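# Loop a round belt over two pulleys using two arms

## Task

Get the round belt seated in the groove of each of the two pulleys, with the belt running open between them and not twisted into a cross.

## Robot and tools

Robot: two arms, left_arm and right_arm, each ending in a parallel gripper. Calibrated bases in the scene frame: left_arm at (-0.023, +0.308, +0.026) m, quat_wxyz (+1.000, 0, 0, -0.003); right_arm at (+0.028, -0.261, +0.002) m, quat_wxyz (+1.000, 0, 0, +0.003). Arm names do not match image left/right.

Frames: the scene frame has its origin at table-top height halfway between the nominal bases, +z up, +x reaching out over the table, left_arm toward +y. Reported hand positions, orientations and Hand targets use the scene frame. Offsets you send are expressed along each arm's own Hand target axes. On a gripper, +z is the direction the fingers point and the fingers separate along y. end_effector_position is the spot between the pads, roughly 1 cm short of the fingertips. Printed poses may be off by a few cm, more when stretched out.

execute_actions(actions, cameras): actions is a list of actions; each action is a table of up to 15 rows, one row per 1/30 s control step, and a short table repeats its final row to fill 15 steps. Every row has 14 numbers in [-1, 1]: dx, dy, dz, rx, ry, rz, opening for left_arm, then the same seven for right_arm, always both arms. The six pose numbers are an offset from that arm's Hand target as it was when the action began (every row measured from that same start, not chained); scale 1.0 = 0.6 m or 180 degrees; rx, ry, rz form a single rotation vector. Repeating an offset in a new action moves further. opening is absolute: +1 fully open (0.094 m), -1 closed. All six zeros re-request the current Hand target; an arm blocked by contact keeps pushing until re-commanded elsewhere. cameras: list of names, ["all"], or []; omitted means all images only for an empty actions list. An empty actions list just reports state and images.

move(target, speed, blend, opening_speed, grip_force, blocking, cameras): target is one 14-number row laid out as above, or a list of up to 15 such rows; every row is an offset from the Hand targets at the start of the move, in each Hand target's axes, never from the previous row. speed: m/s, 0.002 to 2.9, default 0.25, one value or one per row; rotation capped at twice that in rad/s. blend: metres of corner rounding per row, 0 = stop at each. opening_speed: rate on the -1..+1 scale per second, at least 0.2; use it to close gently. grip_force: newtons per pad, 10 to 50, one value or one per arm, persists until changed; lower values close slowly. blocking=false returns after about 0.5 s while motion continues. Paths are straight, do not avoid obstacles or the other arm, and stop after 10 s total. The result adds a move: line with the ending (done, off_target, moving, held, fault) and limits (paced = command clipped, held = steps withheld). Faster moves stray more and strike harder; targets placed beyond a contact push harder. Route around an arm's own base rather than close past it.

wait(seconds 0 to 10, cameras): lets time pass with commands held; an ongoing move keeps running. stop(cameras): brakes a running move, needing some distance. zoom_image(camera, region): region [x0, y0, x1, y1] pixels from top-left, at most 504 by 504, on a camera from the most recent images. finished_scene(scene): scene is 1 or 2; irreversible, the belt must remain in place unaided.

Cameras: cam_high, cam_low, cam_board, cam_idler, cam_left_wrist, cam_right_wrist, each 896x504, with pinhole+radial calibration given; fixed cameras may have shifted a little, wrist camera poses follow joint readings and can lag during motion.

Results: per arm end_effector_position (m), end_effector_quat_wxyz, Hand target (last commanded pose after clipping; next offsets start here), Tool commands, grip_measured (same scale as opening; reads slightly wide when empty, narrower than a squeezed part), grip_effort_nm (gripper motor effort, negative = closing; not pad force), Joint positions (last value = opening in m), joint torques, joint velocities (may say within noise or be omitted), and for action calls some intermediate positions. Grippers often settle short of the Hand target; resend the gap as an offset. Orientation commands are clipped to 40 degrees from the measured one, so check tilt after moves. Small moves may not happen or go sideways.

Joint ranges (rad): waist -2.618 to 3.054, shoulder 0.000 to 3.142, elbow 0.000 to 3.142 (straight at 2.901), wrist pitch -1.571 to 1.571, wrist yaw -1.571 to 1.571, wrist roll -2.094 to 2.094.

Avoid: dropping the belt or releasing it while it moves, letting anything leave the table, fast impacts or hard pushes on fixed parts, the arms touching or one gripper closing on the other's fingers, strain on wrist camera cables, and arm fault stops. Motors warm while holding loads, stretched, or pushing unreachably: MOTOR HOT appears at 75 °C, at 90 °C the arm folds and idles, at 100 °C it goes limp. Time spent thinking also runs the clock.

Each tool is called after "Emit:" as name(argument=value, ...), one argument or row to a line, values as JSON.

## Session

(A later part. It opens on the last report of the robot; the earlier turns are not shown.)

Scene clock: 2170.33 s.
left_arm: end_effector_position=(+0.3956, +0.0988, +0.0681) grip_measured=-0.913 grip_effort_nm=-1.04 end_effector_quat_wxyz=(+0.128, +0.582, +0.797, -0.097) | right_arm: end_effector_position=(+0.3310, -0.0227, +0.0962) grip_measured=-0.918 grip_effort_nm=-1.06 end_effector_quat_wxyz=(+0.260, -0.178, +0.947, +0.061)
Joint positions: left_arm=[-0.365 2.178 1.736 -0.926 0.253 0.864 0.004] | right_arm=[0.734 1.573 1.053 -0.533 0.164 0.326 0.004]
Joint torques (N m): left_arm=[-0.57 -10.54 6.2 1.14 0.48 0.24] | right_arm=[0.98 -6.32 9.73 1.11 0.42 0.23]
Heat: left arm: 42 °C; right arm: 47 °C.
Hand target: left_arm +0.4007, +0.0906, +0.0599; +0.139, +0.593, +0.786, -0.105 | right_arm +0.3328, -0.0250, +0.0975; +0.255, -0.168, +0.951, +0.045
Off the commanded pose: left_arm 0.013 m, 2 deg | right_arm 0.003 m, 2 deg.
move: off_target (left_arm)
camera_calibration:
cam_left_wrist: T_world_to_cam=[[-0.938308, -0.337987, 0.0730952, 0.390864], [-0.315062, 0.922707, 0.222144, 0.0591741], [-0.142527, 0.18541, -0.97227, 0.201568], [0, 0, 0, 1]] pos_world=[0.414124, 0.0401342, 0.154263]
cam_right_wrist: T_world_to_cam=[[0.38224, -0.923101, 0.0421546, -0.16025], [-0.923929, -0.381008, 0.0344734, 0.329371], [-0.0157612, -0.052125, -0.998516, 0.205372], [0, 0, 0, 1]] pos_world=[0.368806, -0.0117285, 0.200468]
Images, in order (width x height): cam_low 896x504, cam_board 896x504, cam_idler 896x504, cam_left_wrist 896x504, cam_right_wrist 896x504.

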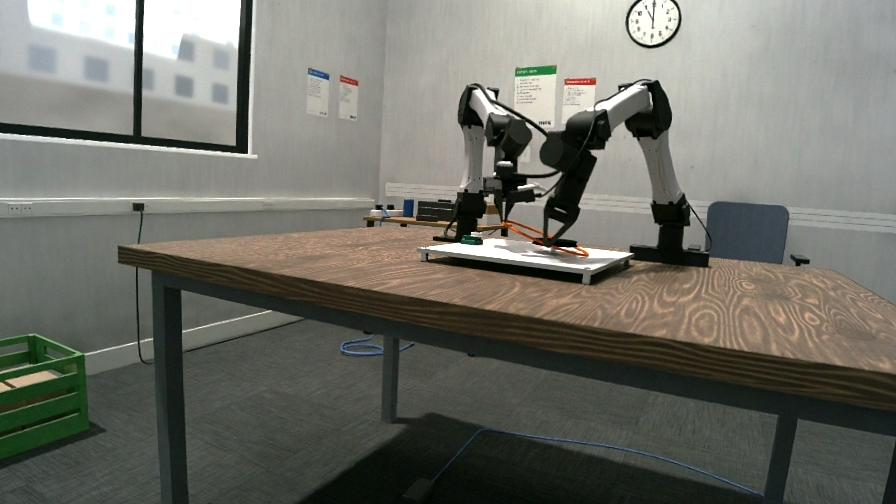

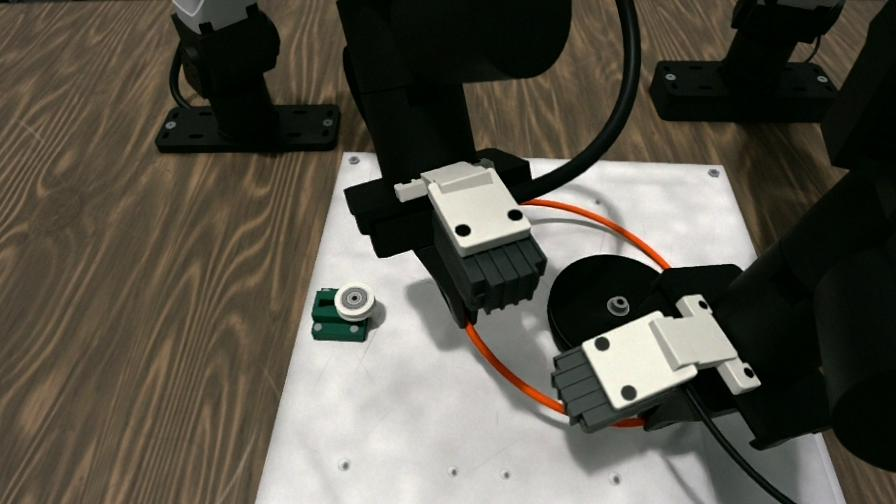

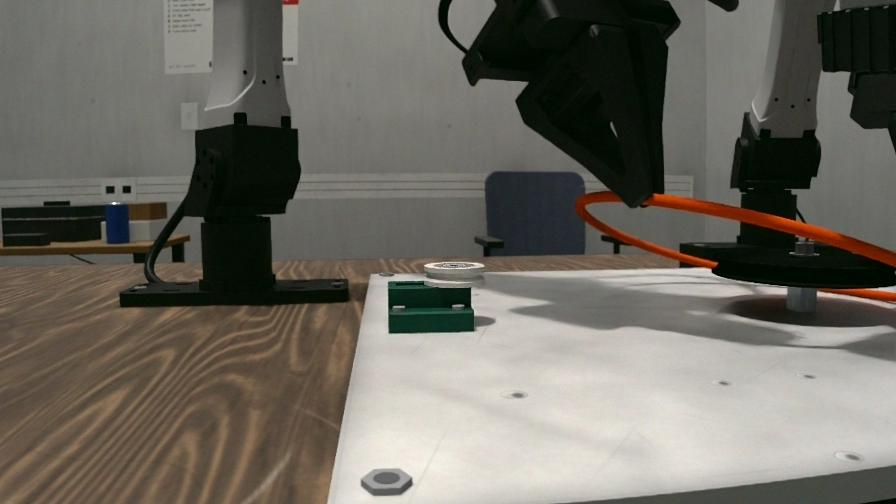

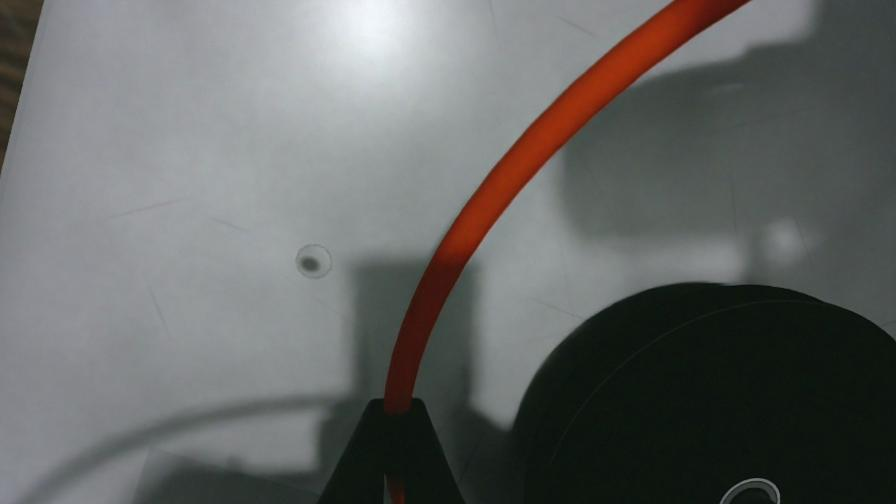

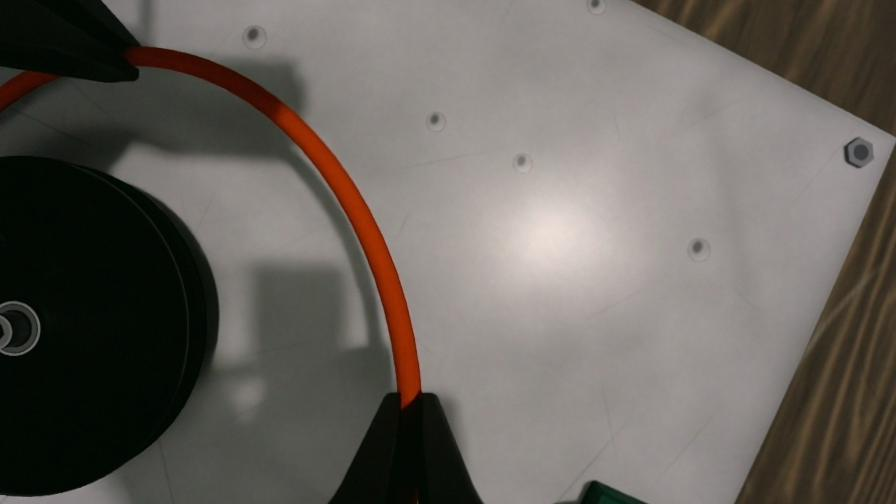

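Emit:
move(
  target=[-0.004,-0.0007,-0.0039,-0.0259,0.0961,0.0094,-1,0.03,0,0.052,0,0,0,-1],
  speed=0.03,
  cameras=["all"],
)

Emit:
zoom_image(
  camera="cam_low",
  region=[440, 190, 640, 290],
)

Emit:
zoom_image(
  camera="cam_idler",
  region=[560, 170, 896, 330],
)

Scene clock: 2195.50 s.
left_arm: end_effector_position=(+0.4016, +0.0897, +0.0678) grip_measured=-0.913 grip_effort_nm=-1.04 end_effector_quat_wxyz=(+0.058, +0.614, +0.787, +0.017) | right_arm: end_effector_position=(+0.3267, -0.0270, +0.0663) grip_measured=-0.918 grip_effort_nm=-1.06 end_effector_quat_wxyz=(+0.240, -0.179, +0.953, +0.049)
Joint positions: left_arm=[-0.474 2.304 1.977 -1.122 -0.012 0.845 0.004] | right_arm=[0.734 1.621 1.001 -0.483 0.166 0.329 0.004]
Joint torques (N m): left_arm=[-0.85 -11.18 8.94 0.31 0 -0.11] | right_arm=[0.94 -6.53 5.38 2.01 0.39 0.22]
Heat: left arm: 44 °C; right arm: 47 °C.
Hand target: left_arm +0.4006, +0.0891, +0.0628; +0.044, +0.607, +0.793, +0.019 | right_arm +0.3328, -0.0251, +0.0614; +0.255, -0.168, +0.951, +0.045
Off the commanded pose: left_arm 0.005 m, 2 deg | right_arm 0.008 m, 2 deg.
move: done
camera_calibration:
cam_left_wrist: T_world_to_cam=[[-0.953999, -0.296648, -0.0434255, 0.403858], [-0.283485, 0.845396, 0.452705, 0.0481634], [-0.0975824, 0.444191, -0.890602, 0.156983], [0, 0, 0, 1]] pos_world=[0.414252, 0.00935609, 0.135543]
cam_right_wrist: T_world_to_cam=[[0.380897, -0.922751, 0.0587262, -0.162012], [-0.923156, -0.375958, 0.0802385, 0.321524], [-0.0519616, -0.0847761, -0.995044, 0.185976], [0, 0, 0, 1]] pos_world=[0.36819, -0.0128508, 0.16877]

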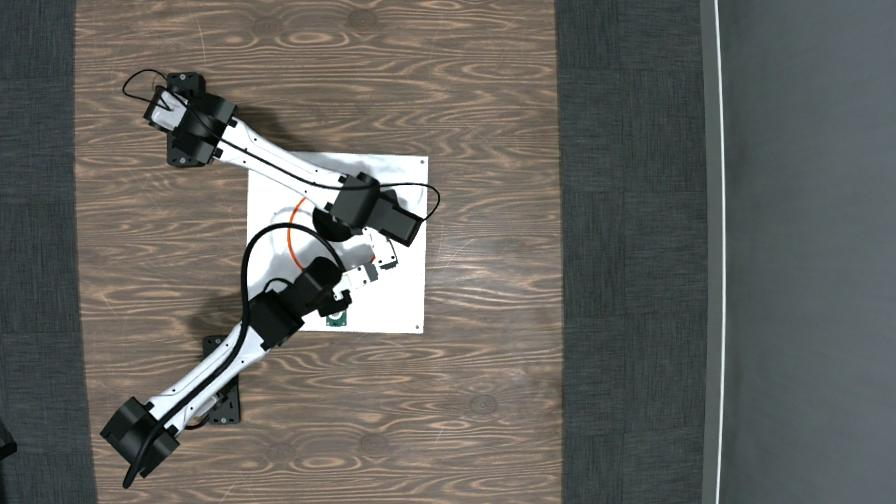

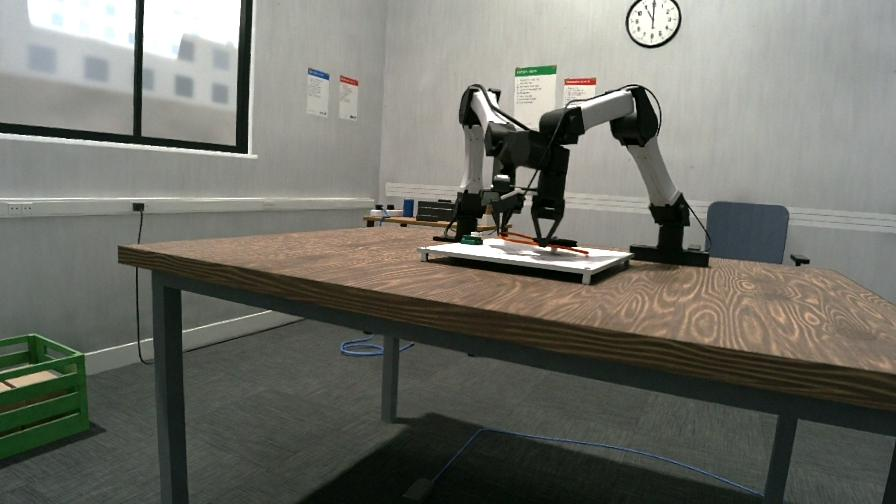

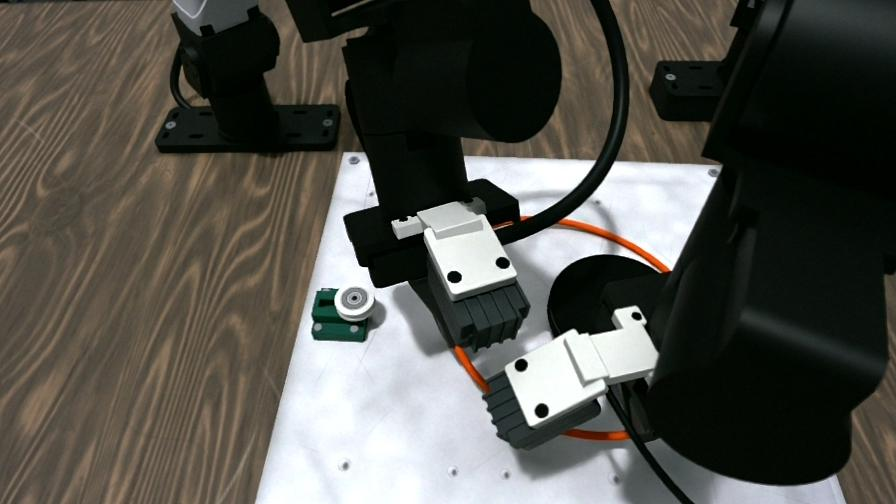

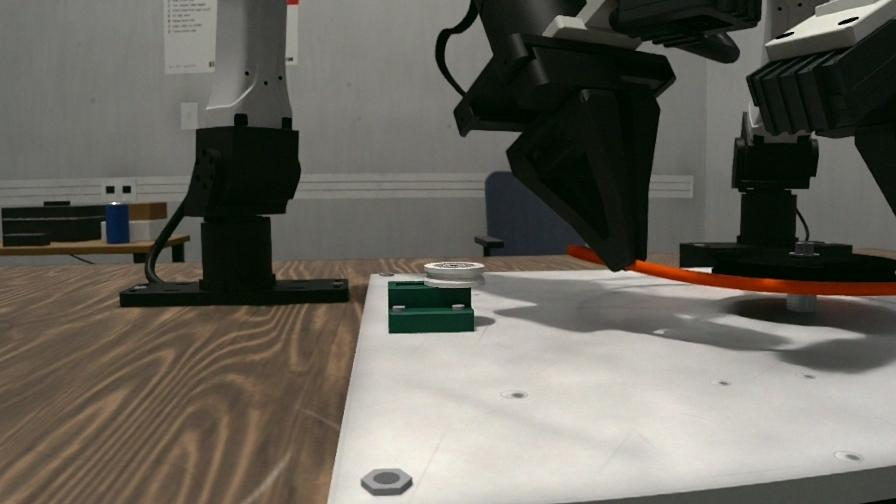

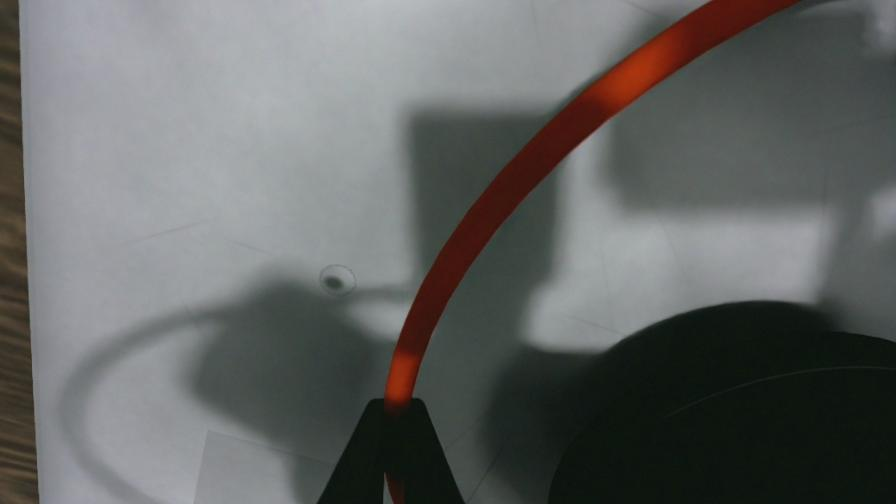

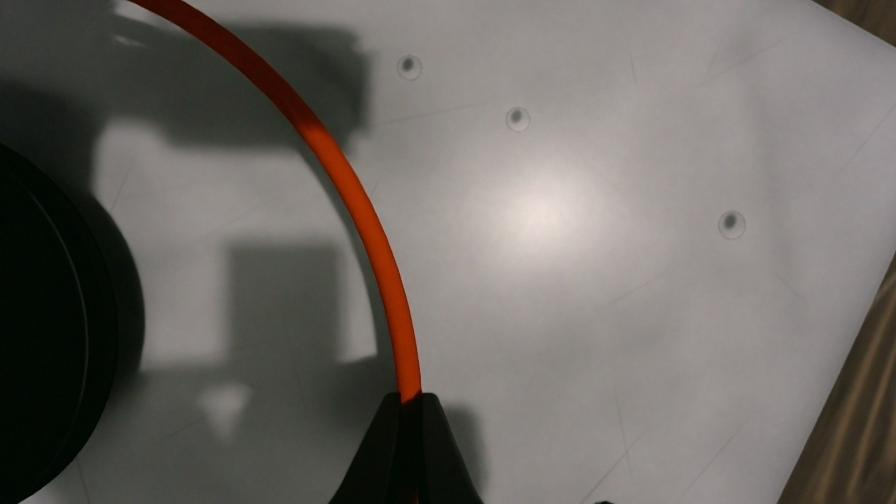

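Scaled by 2.520 from the camera's 896x504 image, which has a finer 1280x720 frame.

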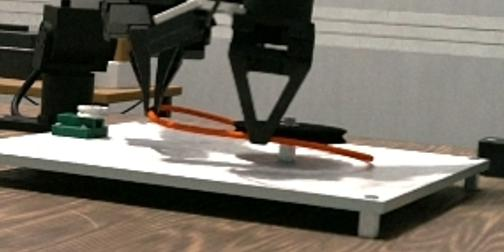

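Scaled by 1.500 from the camera's 896x504 image, which has a finer 1280x720 frame.

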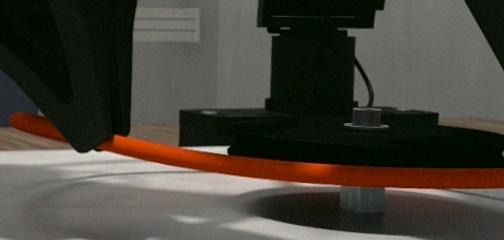

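Emit:
move(
  target=[-0.0002,0.0004,-0.005,-0.0072,0.0267,0.0026,-1,0.0075,0,0.013,0,0,0,-1],
  speed=0.03,
  cameras=["cam_low","cam_board","cam_idler","cam_high"],
)

Emit:
zoom_image(
  camera="cam_low",
  region=[490, 210, 640, 285],
)

Emit:
zoom_image(
  camera="cam_idler",
  region=[560, 170, 896, 330],
)

Scene clock: 2230.67 s.
left_arm: end_effector_position=(+0.4016, +0.0899, +0.0708) grip_measured=-0.913 grip_effort_nm=-1.04 end_effector_quat_wxyz=(+0.031, +0.615, +0.786, +0.051) | right_arm: end_effector_position=(+0.3270, -0.0267, +0.0575) grip_measured=-0.918 grip_effort_nm=-1.06 end_effector_quat_wxyz=(+0.240, -0.175, +0.954, +0.050)
Joint positions: left_arm=[-0.503 2.355 2.079 -1.217 -0.092 0.822 0.004] | right_arm=[0.734 1.636 0.979 -0.444 0.166 0.338 0.004]
Joint torques (N m): left_arm=[-0.75 -11.59 8.79 0.15 -0.08 -0.21] | right_arm=[0.95 -6.56 5.3 2 0.39 0.22]
Heat: left arm: 44 °C; right arm: 44 °C.
Hand target: left_arm +0.4006, +0.0891, +0.0658; +0.018, +0.608, +0.792, +0.054 | right_arm +0.3329, -0.0250, +0.0525; +0.255, -0.168, +0.951, +0.045
Off the commanded pose: left_arm 0.005 m, 2 deg | right_arm 0.008 m, 2 deg.
move: done
Images, in order (width x height): cam_high 896x504, cam_low 896x504, cam_board 896x504, cam_idler 896x504.

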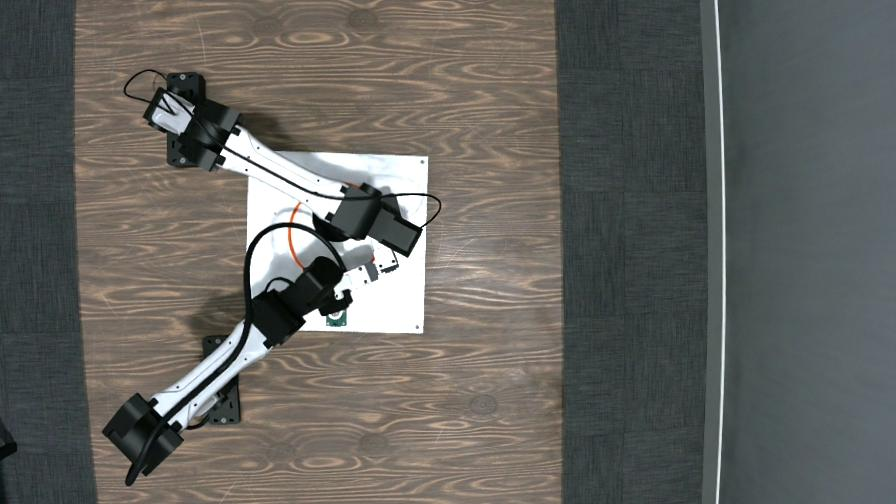

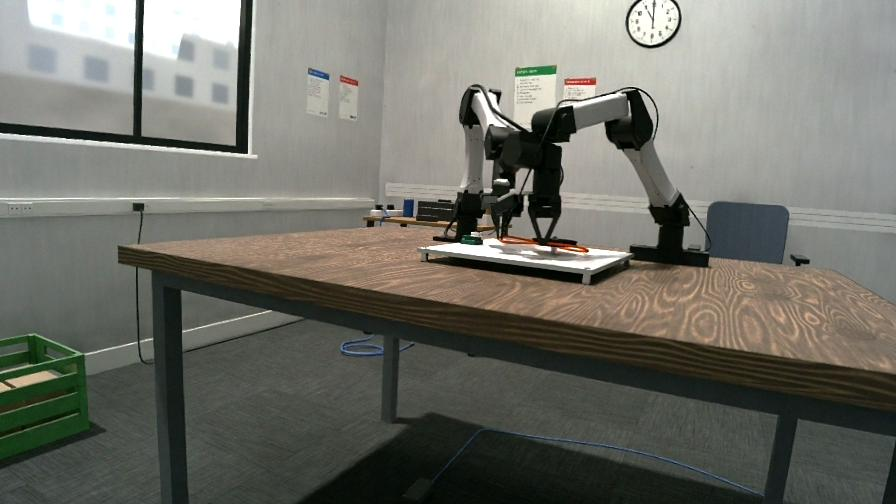

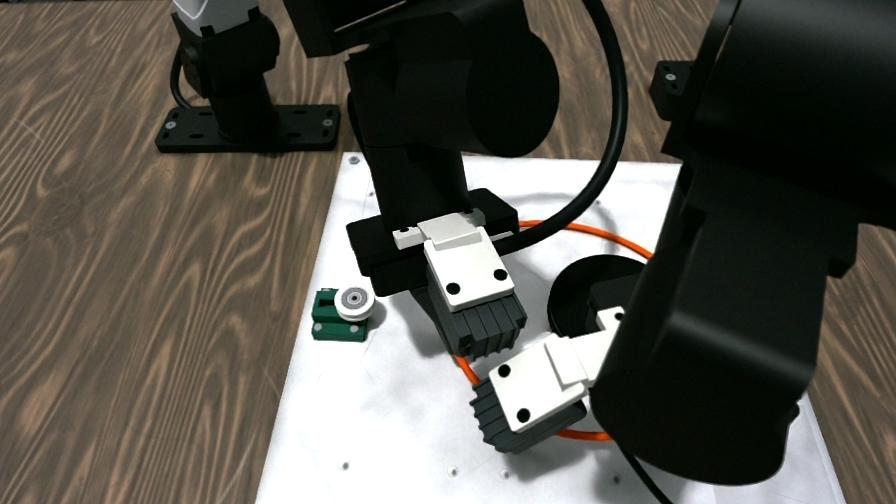

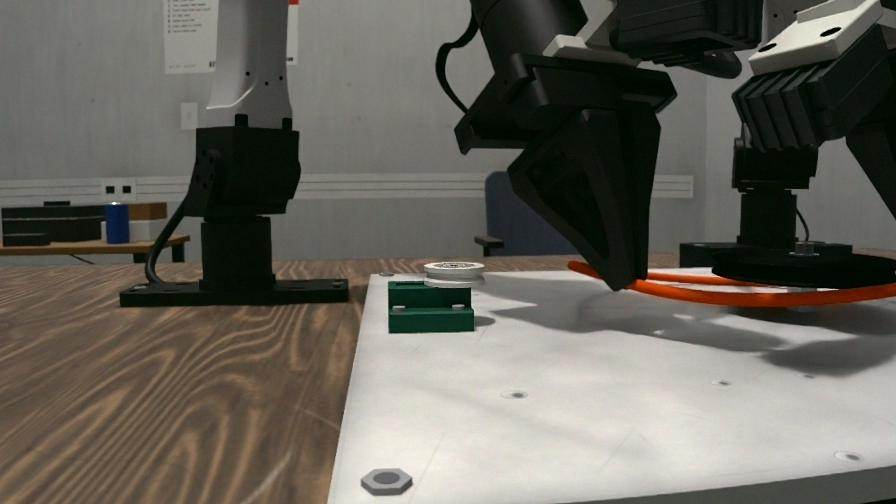

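Scaled by 3.360 from the camera's 896x504 image, which has a finer 1280x720 frame.

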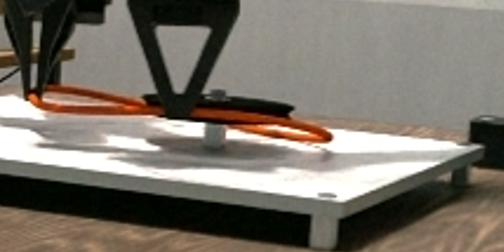

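Scaled by 1.500 from the camera's 896x504 image, which has a finer 1280x720 frame.

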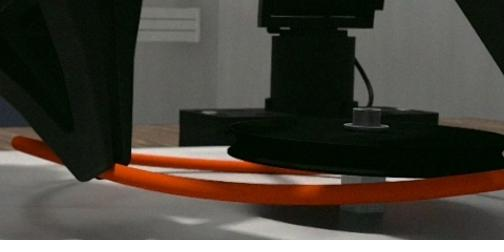

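Emit:
move(
  target=[-0.0010,0.0021,-0.0250,0,0,0,-1,0,0,0,0,0,0,-1],
  speed=0.03,
  cameras=["cam_low","cam_board","cam_idler"],
)

Emit:
zoom_image(
  camera="cam_low",
  region=[490, 210, 640, 285],
)

Emit:
zoom_image(
  camera="cam_idler",
  region=[560, 170, 896, 330],
)

Emit:
zoom_image(
  camera="cam_board",
  region=[400, 180, 680, 480],
)

Scene clock: 2271.57 s.
left_arm: end_effector_position=(+0.4021, +0.0887, +0.0873) grip_measured=-0.913 grip_effort_nm=-1.04 end_effector_quat_wxyz=(+0.032, +0.615, +0.786, +0.052) | right_arm: end_effector_position=(+0.3278, -0.0260, +0.0580) grip_measured=-0.918 grip_effort_nm=-1.06 end_effector_quat_wxyz=(+0.242, -0.174, +0.953, +0.051)
Joint positions: left_arm=[-0.505 2.355 2.144 -1.279 -0.094 0.821 0.004] | right_arm=[0.734 1.636 0.979 -0.44 0.166 0.338 0.004]
Joint torques (N m): left_arm=[-0.62 -11.32 8.92 0.21 -0.06 -0.18] | right_arm=[0.94 -6.57 5.3 1.98 0.4 0.21]
Heat: left arm: 46 °C; right arm: 42 °C.
Hand target: left_arm +0.4006, +0.0879, +0.0809; +0.018, +0.608, +0.792, +0.054 | right_arm +0.3329, -0.0250, +0.0525; +0.255, -0.168, +0.951, +0.045
Off the commanded pose: left_arm 0.007 m, 2 deg | right_arm 0.008 m, 2 deg.
move: done
Images, in order (width x height): cam_low 896x504, cam_board 896x504, cam_idler 896x504.

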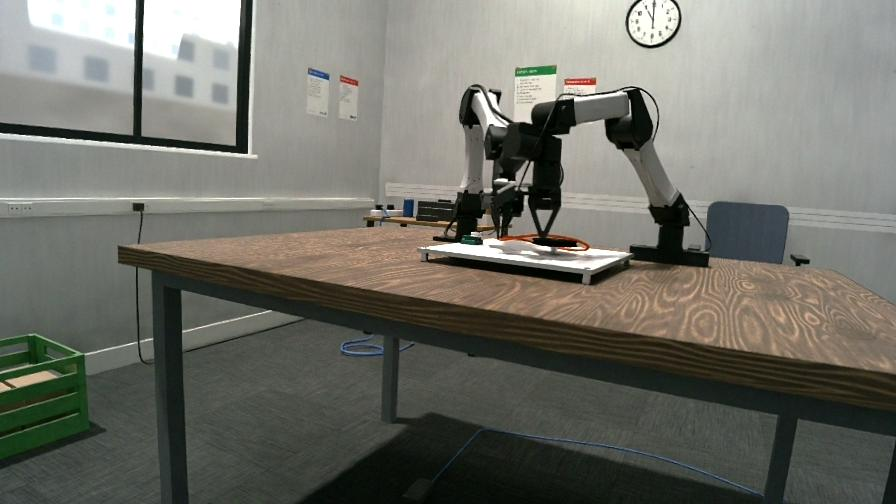

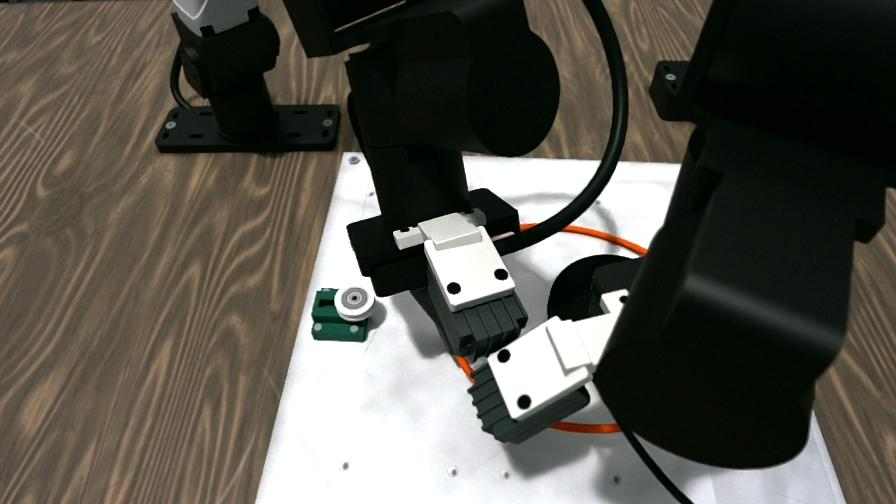

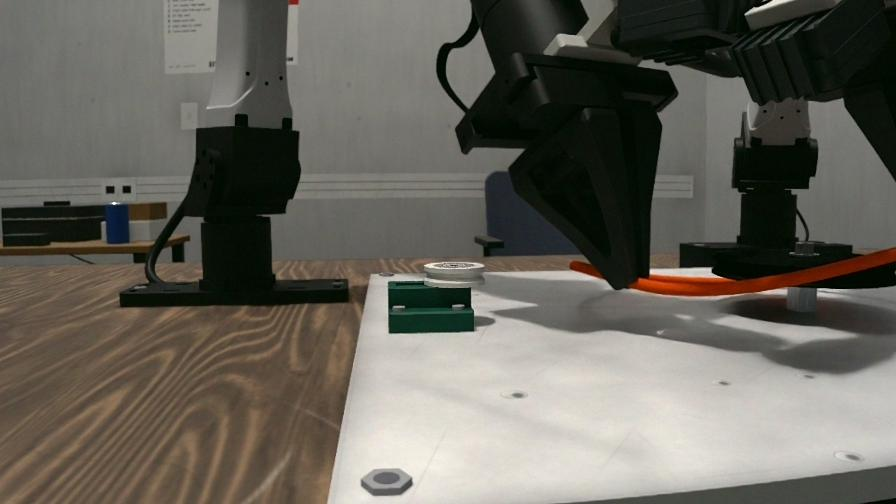

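Scaled by 3.360 from the camera's 896x504 image, which has a finer 1280x720 frame.

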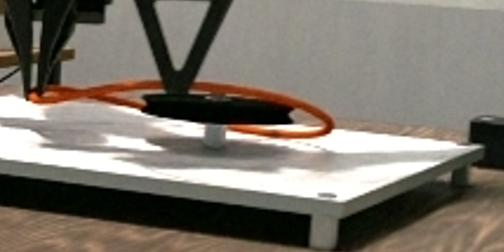

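Scaled by 1.500 from the camera's 896x504 image, which has a finer 1280x720 frame.

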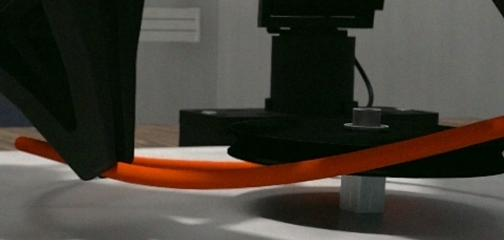

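Scaled by 1.680 from the camera's 896x504 image, which has a finer 1280x720 frame.

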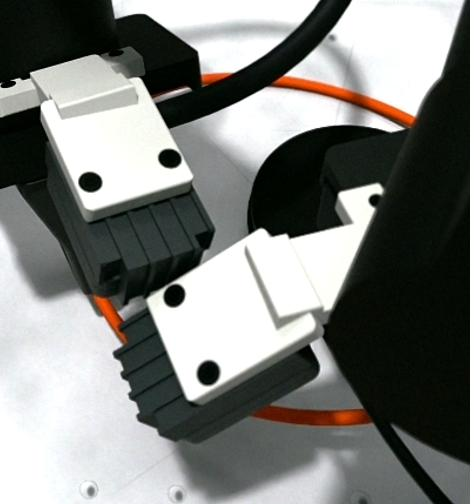

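Emit:
move(
  target=[
    [-0.002,-0.0057,0.053,0,0,0,-1,0,0,0,0,0,0,-1],
    [-0.002,-0.0057,0.053,0,0,0,-0.4,0,0,0,0,0,0,-1],
    [0.0525,0.0253,-0.1128,0,0,0,-0.4,0,0,0,0,0,0,-1],
  ],
  speed=0.06,
  opening_speed=0.8,
  cameras=["cam_low","cam_board","cam_idler","cam_left_wrist"],
)

Scene clock: 2320.47 s.
left_arm: end_effector_position=(+0.4006, +0.1145, +0.1421) grip_measured=-0.402 grip_effort_nm=0.11 end_effector_quat_wxyz=(+0.017, +0.604, +0.795, +0.051) | right_arm: end_effector_position=(+0.3278, -0.0260, +0.0580) grip_measured=-0.918 grip_effort_nm=-1.06 end_effector_quat_wxyz=(+0.242, -0.174, +0.953, +0.051)
Joint positions: left_arm=[-0.458 2.37 2.391 -1.54 -0.094 0.839 0.028] | right_arm=[0.734 1.636 0.979 -0.44 0.166 0.338 0.004]
Joint torques (N m): left_arm=[-0.01 -14.09 8.46 0.12 0.04 0.21] | right_arm=[0.94 -6.56 5.3 1.98 0.39 0.22]
Heat: left arm: 50 °C; right arm: 41 °C.
Hand target: left_arm +0.4006, +0.1178, +0.1509; +0.018, +0.608, +0.792, +0.054 | right_arm +0.3329, -0.0250, +0.0525; +0.255, -0.168, +0.951, +0.045
Off the commanded pose: left_arm 0.009 m, 1 deg | right_arm 0.008 m, 2 deg.
move: done; target 2's new opening was sent with left_arm's hand 0.014 m and 1 deg from that target
camera_calibration:
cam_left_wrist: T_world_to_cam=[[-0.946165, -0.319464, -0.0521063, 0.414228], [-0.295229, 0.785727, 0.543574, -0.00816301], [-0.132711, 0.529694, -0.837742, 0.208814], [0, 0, 0, 1]] pos_world=[0.41723, 0.0281374, 0.200953]
Images, in order (width x height): cam_low 896x504, cam_board 896x504, cam_idler 896x504, cam_left_wrist 896x504.

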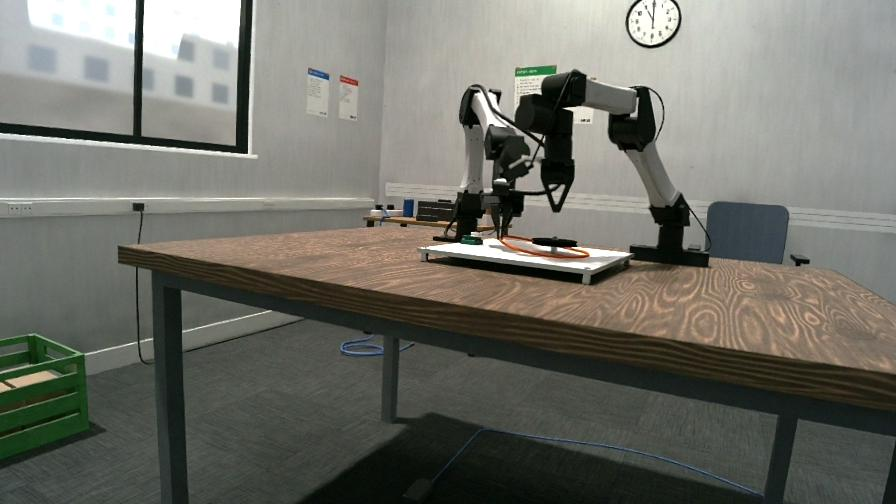

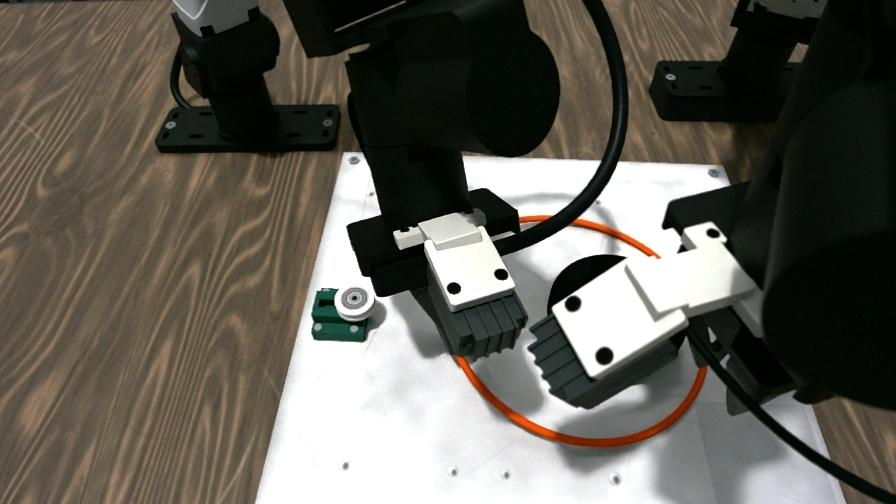

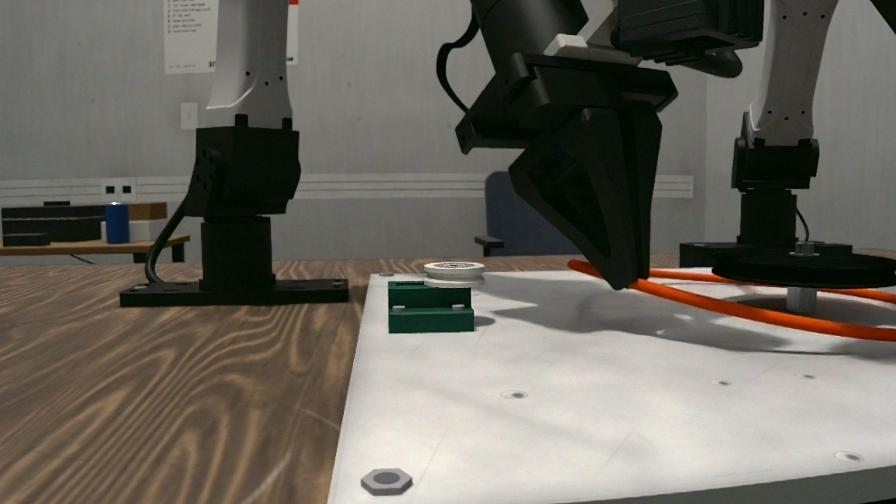

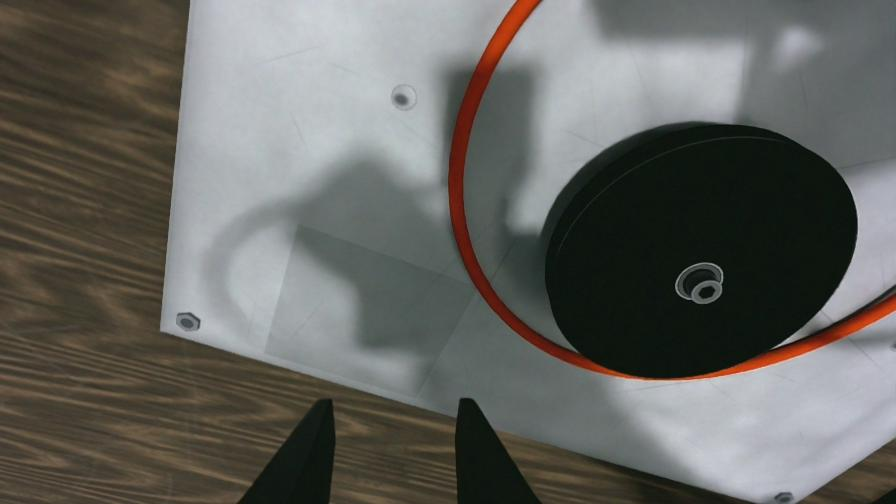

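Emit:
move(
  target=[0.1233,-0.1570,0.0732,-0.0770,-0.1264,-0.4311,-0.55,0,0,0,0,0,0,-1],
  speed=0.15,
  cameras=["cam_low","cam_board","cam_high","cam_left_wrist"],
)

Scene clock: 2346.20 s.
left_arm: end_effector_position=(+0.2876, +0.1698, +0.0907) grip_measured=-0.548 grip_effort_nm=-0.12 end_effector_quat_wxyz=(+0.227, -0.009, +0.974, +0.015) | right_arm: end_effector_position=(+0.3278, -0.0260, +0.0580) grip_measured=-0.918 grip_effort_nm=-1.06 end_effector_quat_wxyz=(+0.242, -0.174, +0.953, +0.051)
Joint positions: left_arm=[-0.547 1.537 0.94 -0.593 -0.264 -0.52 0.021] | right_arm=[0.734 1.636 0.979 -0.44 0.166 0.338 0.004]
Joint torques (N m): left_arm=[-0.64 -9.18 5.12 1.49 -0.3 -0.12] | right_arm=[0.95 -6.56 5.3 1.98 0.39 0.22]
Heat: left arm: 57 °C; right arm: 41 °C.
Hand target: left_arm +0.2950, +0.1680, +0.0999; +0.259, -0.024, +0.966, +0.007 | right_arm +0.3329, -0.0250, +0.0525; +0.255, -0.168, +0.951, +0.045
Off the commanded pose: left_arm 0.012 m, 4 deg | right_arm 0.008 m, 2 deg.
move: off_target (left_arm)
camera_calibration:
cam_left_wrist: T_world_to_cam=[[0.0506441, -0.997703, 0.0449897, 0.142011], [-0.99513, -0.0465963, 0.0868675, 0.327052], [-0.0845716, -0.0491699, -0.995203, 0.220168], [0, 0, 0, 1]] pos_world=[0.336887, 0.16775, 0.184313]
Images, in order (width x height): cam_high 896x504, cam_low 896x504, cam_board 896x504, cam_left_wrist 896x504.

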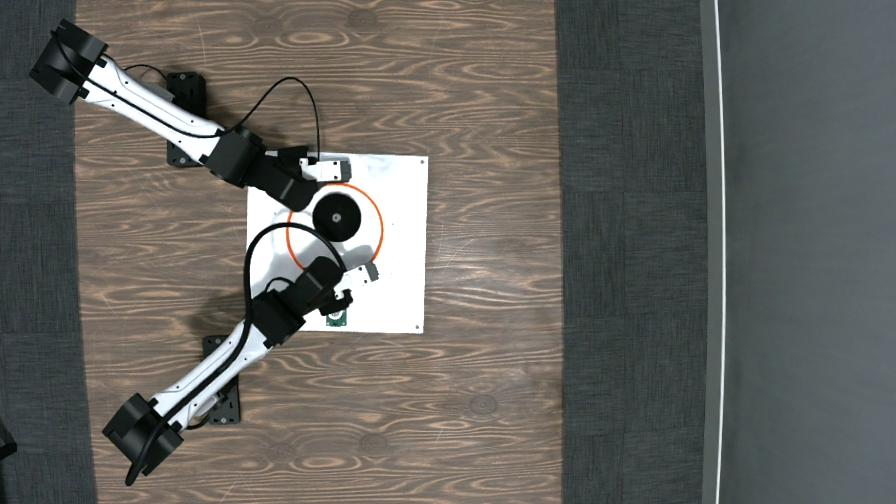

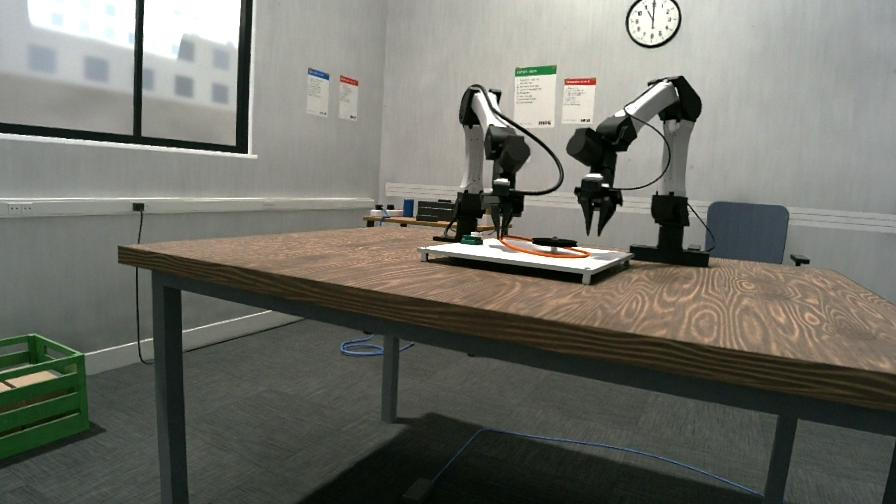

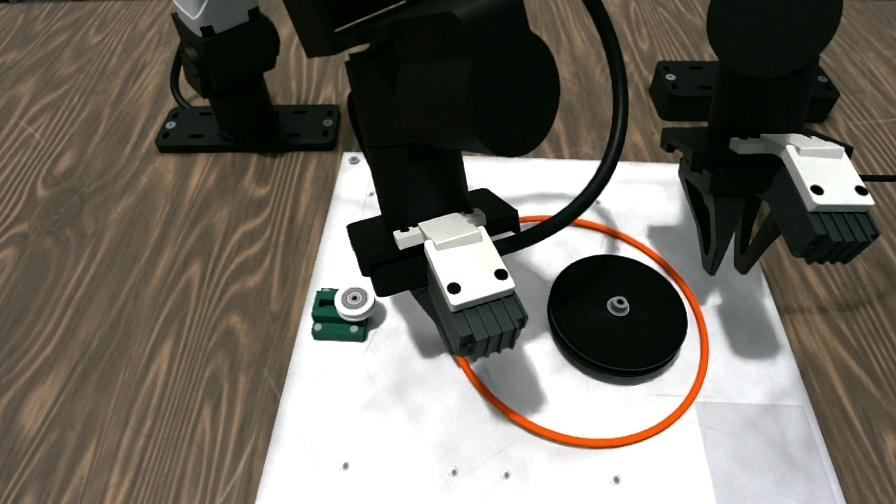

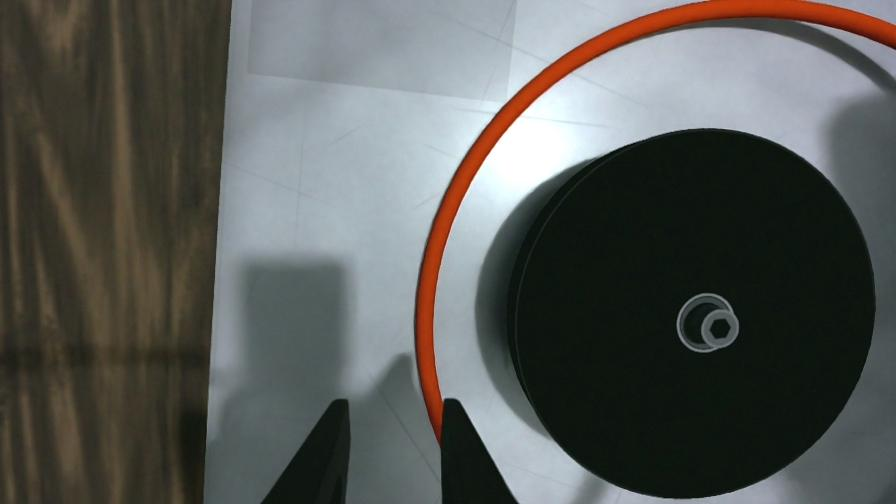

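Emit:
move(
  target=[0.0233,-0.0118,0.0403,0,0,0,-0.55,0,0,0,0,0,0,-1],
  speed=0.06,
  cameras=["cam_low","cam_board","cam_left_wrist"],
)

Emit:
zoom_image(
  camera="cam_low",
  region=[490, 210, 640, 285],
)

Scene clock: 2361.37 s.
left_arm: end_effector_position=(+0.2896, +0.1618, +0.0755) grip_measured=-0.548 grip_effort_nm=-0.12 end_effector_quat_wxyz=(+0.244, -0.011, +0.970, +0.005) | right_arm: end_effector_position=(+0.3278, -0.0260, +0.0580) grip_measured=-0.918 grip_effort_nm=-1.06 end_effector_quat_wxyz=(+0.242, -0.174, +0.953, +0.051)
Joint positions: left_arm=[-0.569 1.558 0.879 -0.477 -0.273 -0.54 0.021] | right_arm=[0.734 1.636 0.979 -0.44 0.166 0.338 0.004]
Joint torques (N m): left_arm=[-0.8 -5.37 5.29 1.61 -0.31 -0.18] | right_arm=[0.94 -6.57 5.3 1.98 0.39 0.22]
Heat: left arm: 53 °C; right arm: 40 °C.
Hand target: left_arm +0.2953, +0.1610, +0.0720; +0.259, -0.025, +0.966, +0.007 | right_arm +0.3329, -0.0250, +0.0525; +0.255, -0.168, +0.951, +0.045
Off the commanded pose: left_arm 0.007 m, 2 deg | right_arm 0.008 m, 2 deg.
move: done
camera_calibration:
cam_left_wrist: T_world_to_cam=[[0.0486505, -0.99655, 0.0672383, 0.133268], [-0.997555, -0.0450981, 0.0533782, 0.33296], [-0.0501617, -0.0696708, -0.996308, 0.198268], [0, 0, 0, 1]] pos_world=[0.335608, 0.161638, 0.170803]
Images, in order (width x height): cam_low 896x504, cam_board 896x504, cam_left_wrist 896x504.

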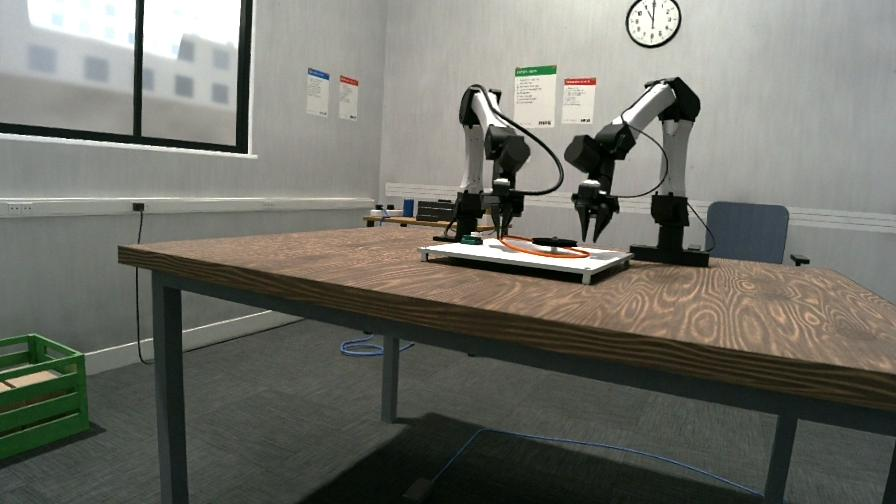

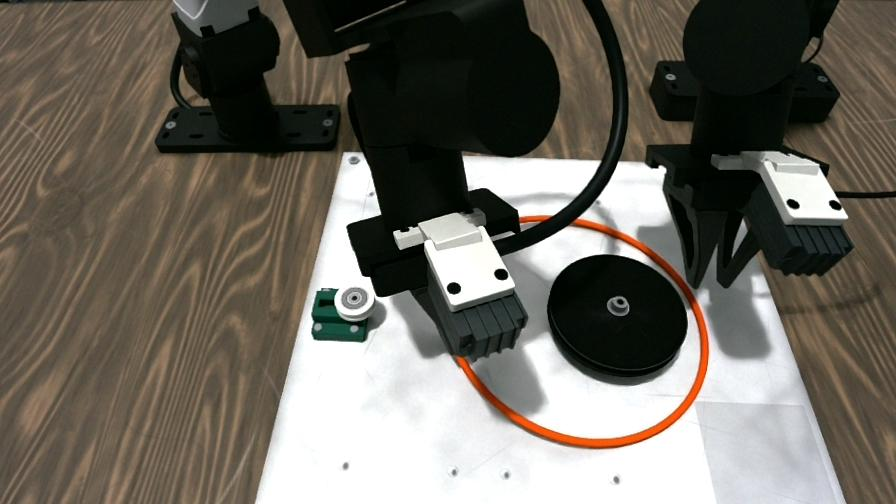

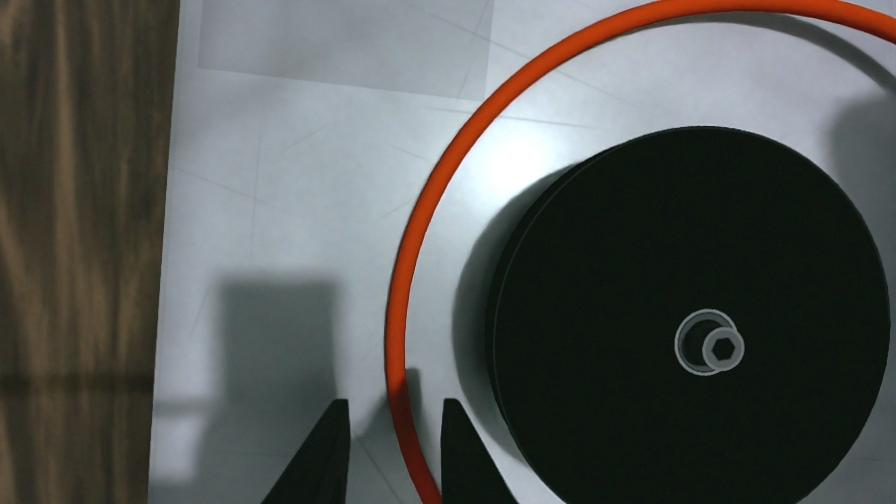

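Scaled by 3.360 from the camera's 896x504 image, which has a finer 1280x720 frame.

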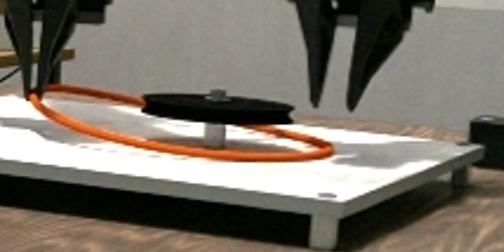

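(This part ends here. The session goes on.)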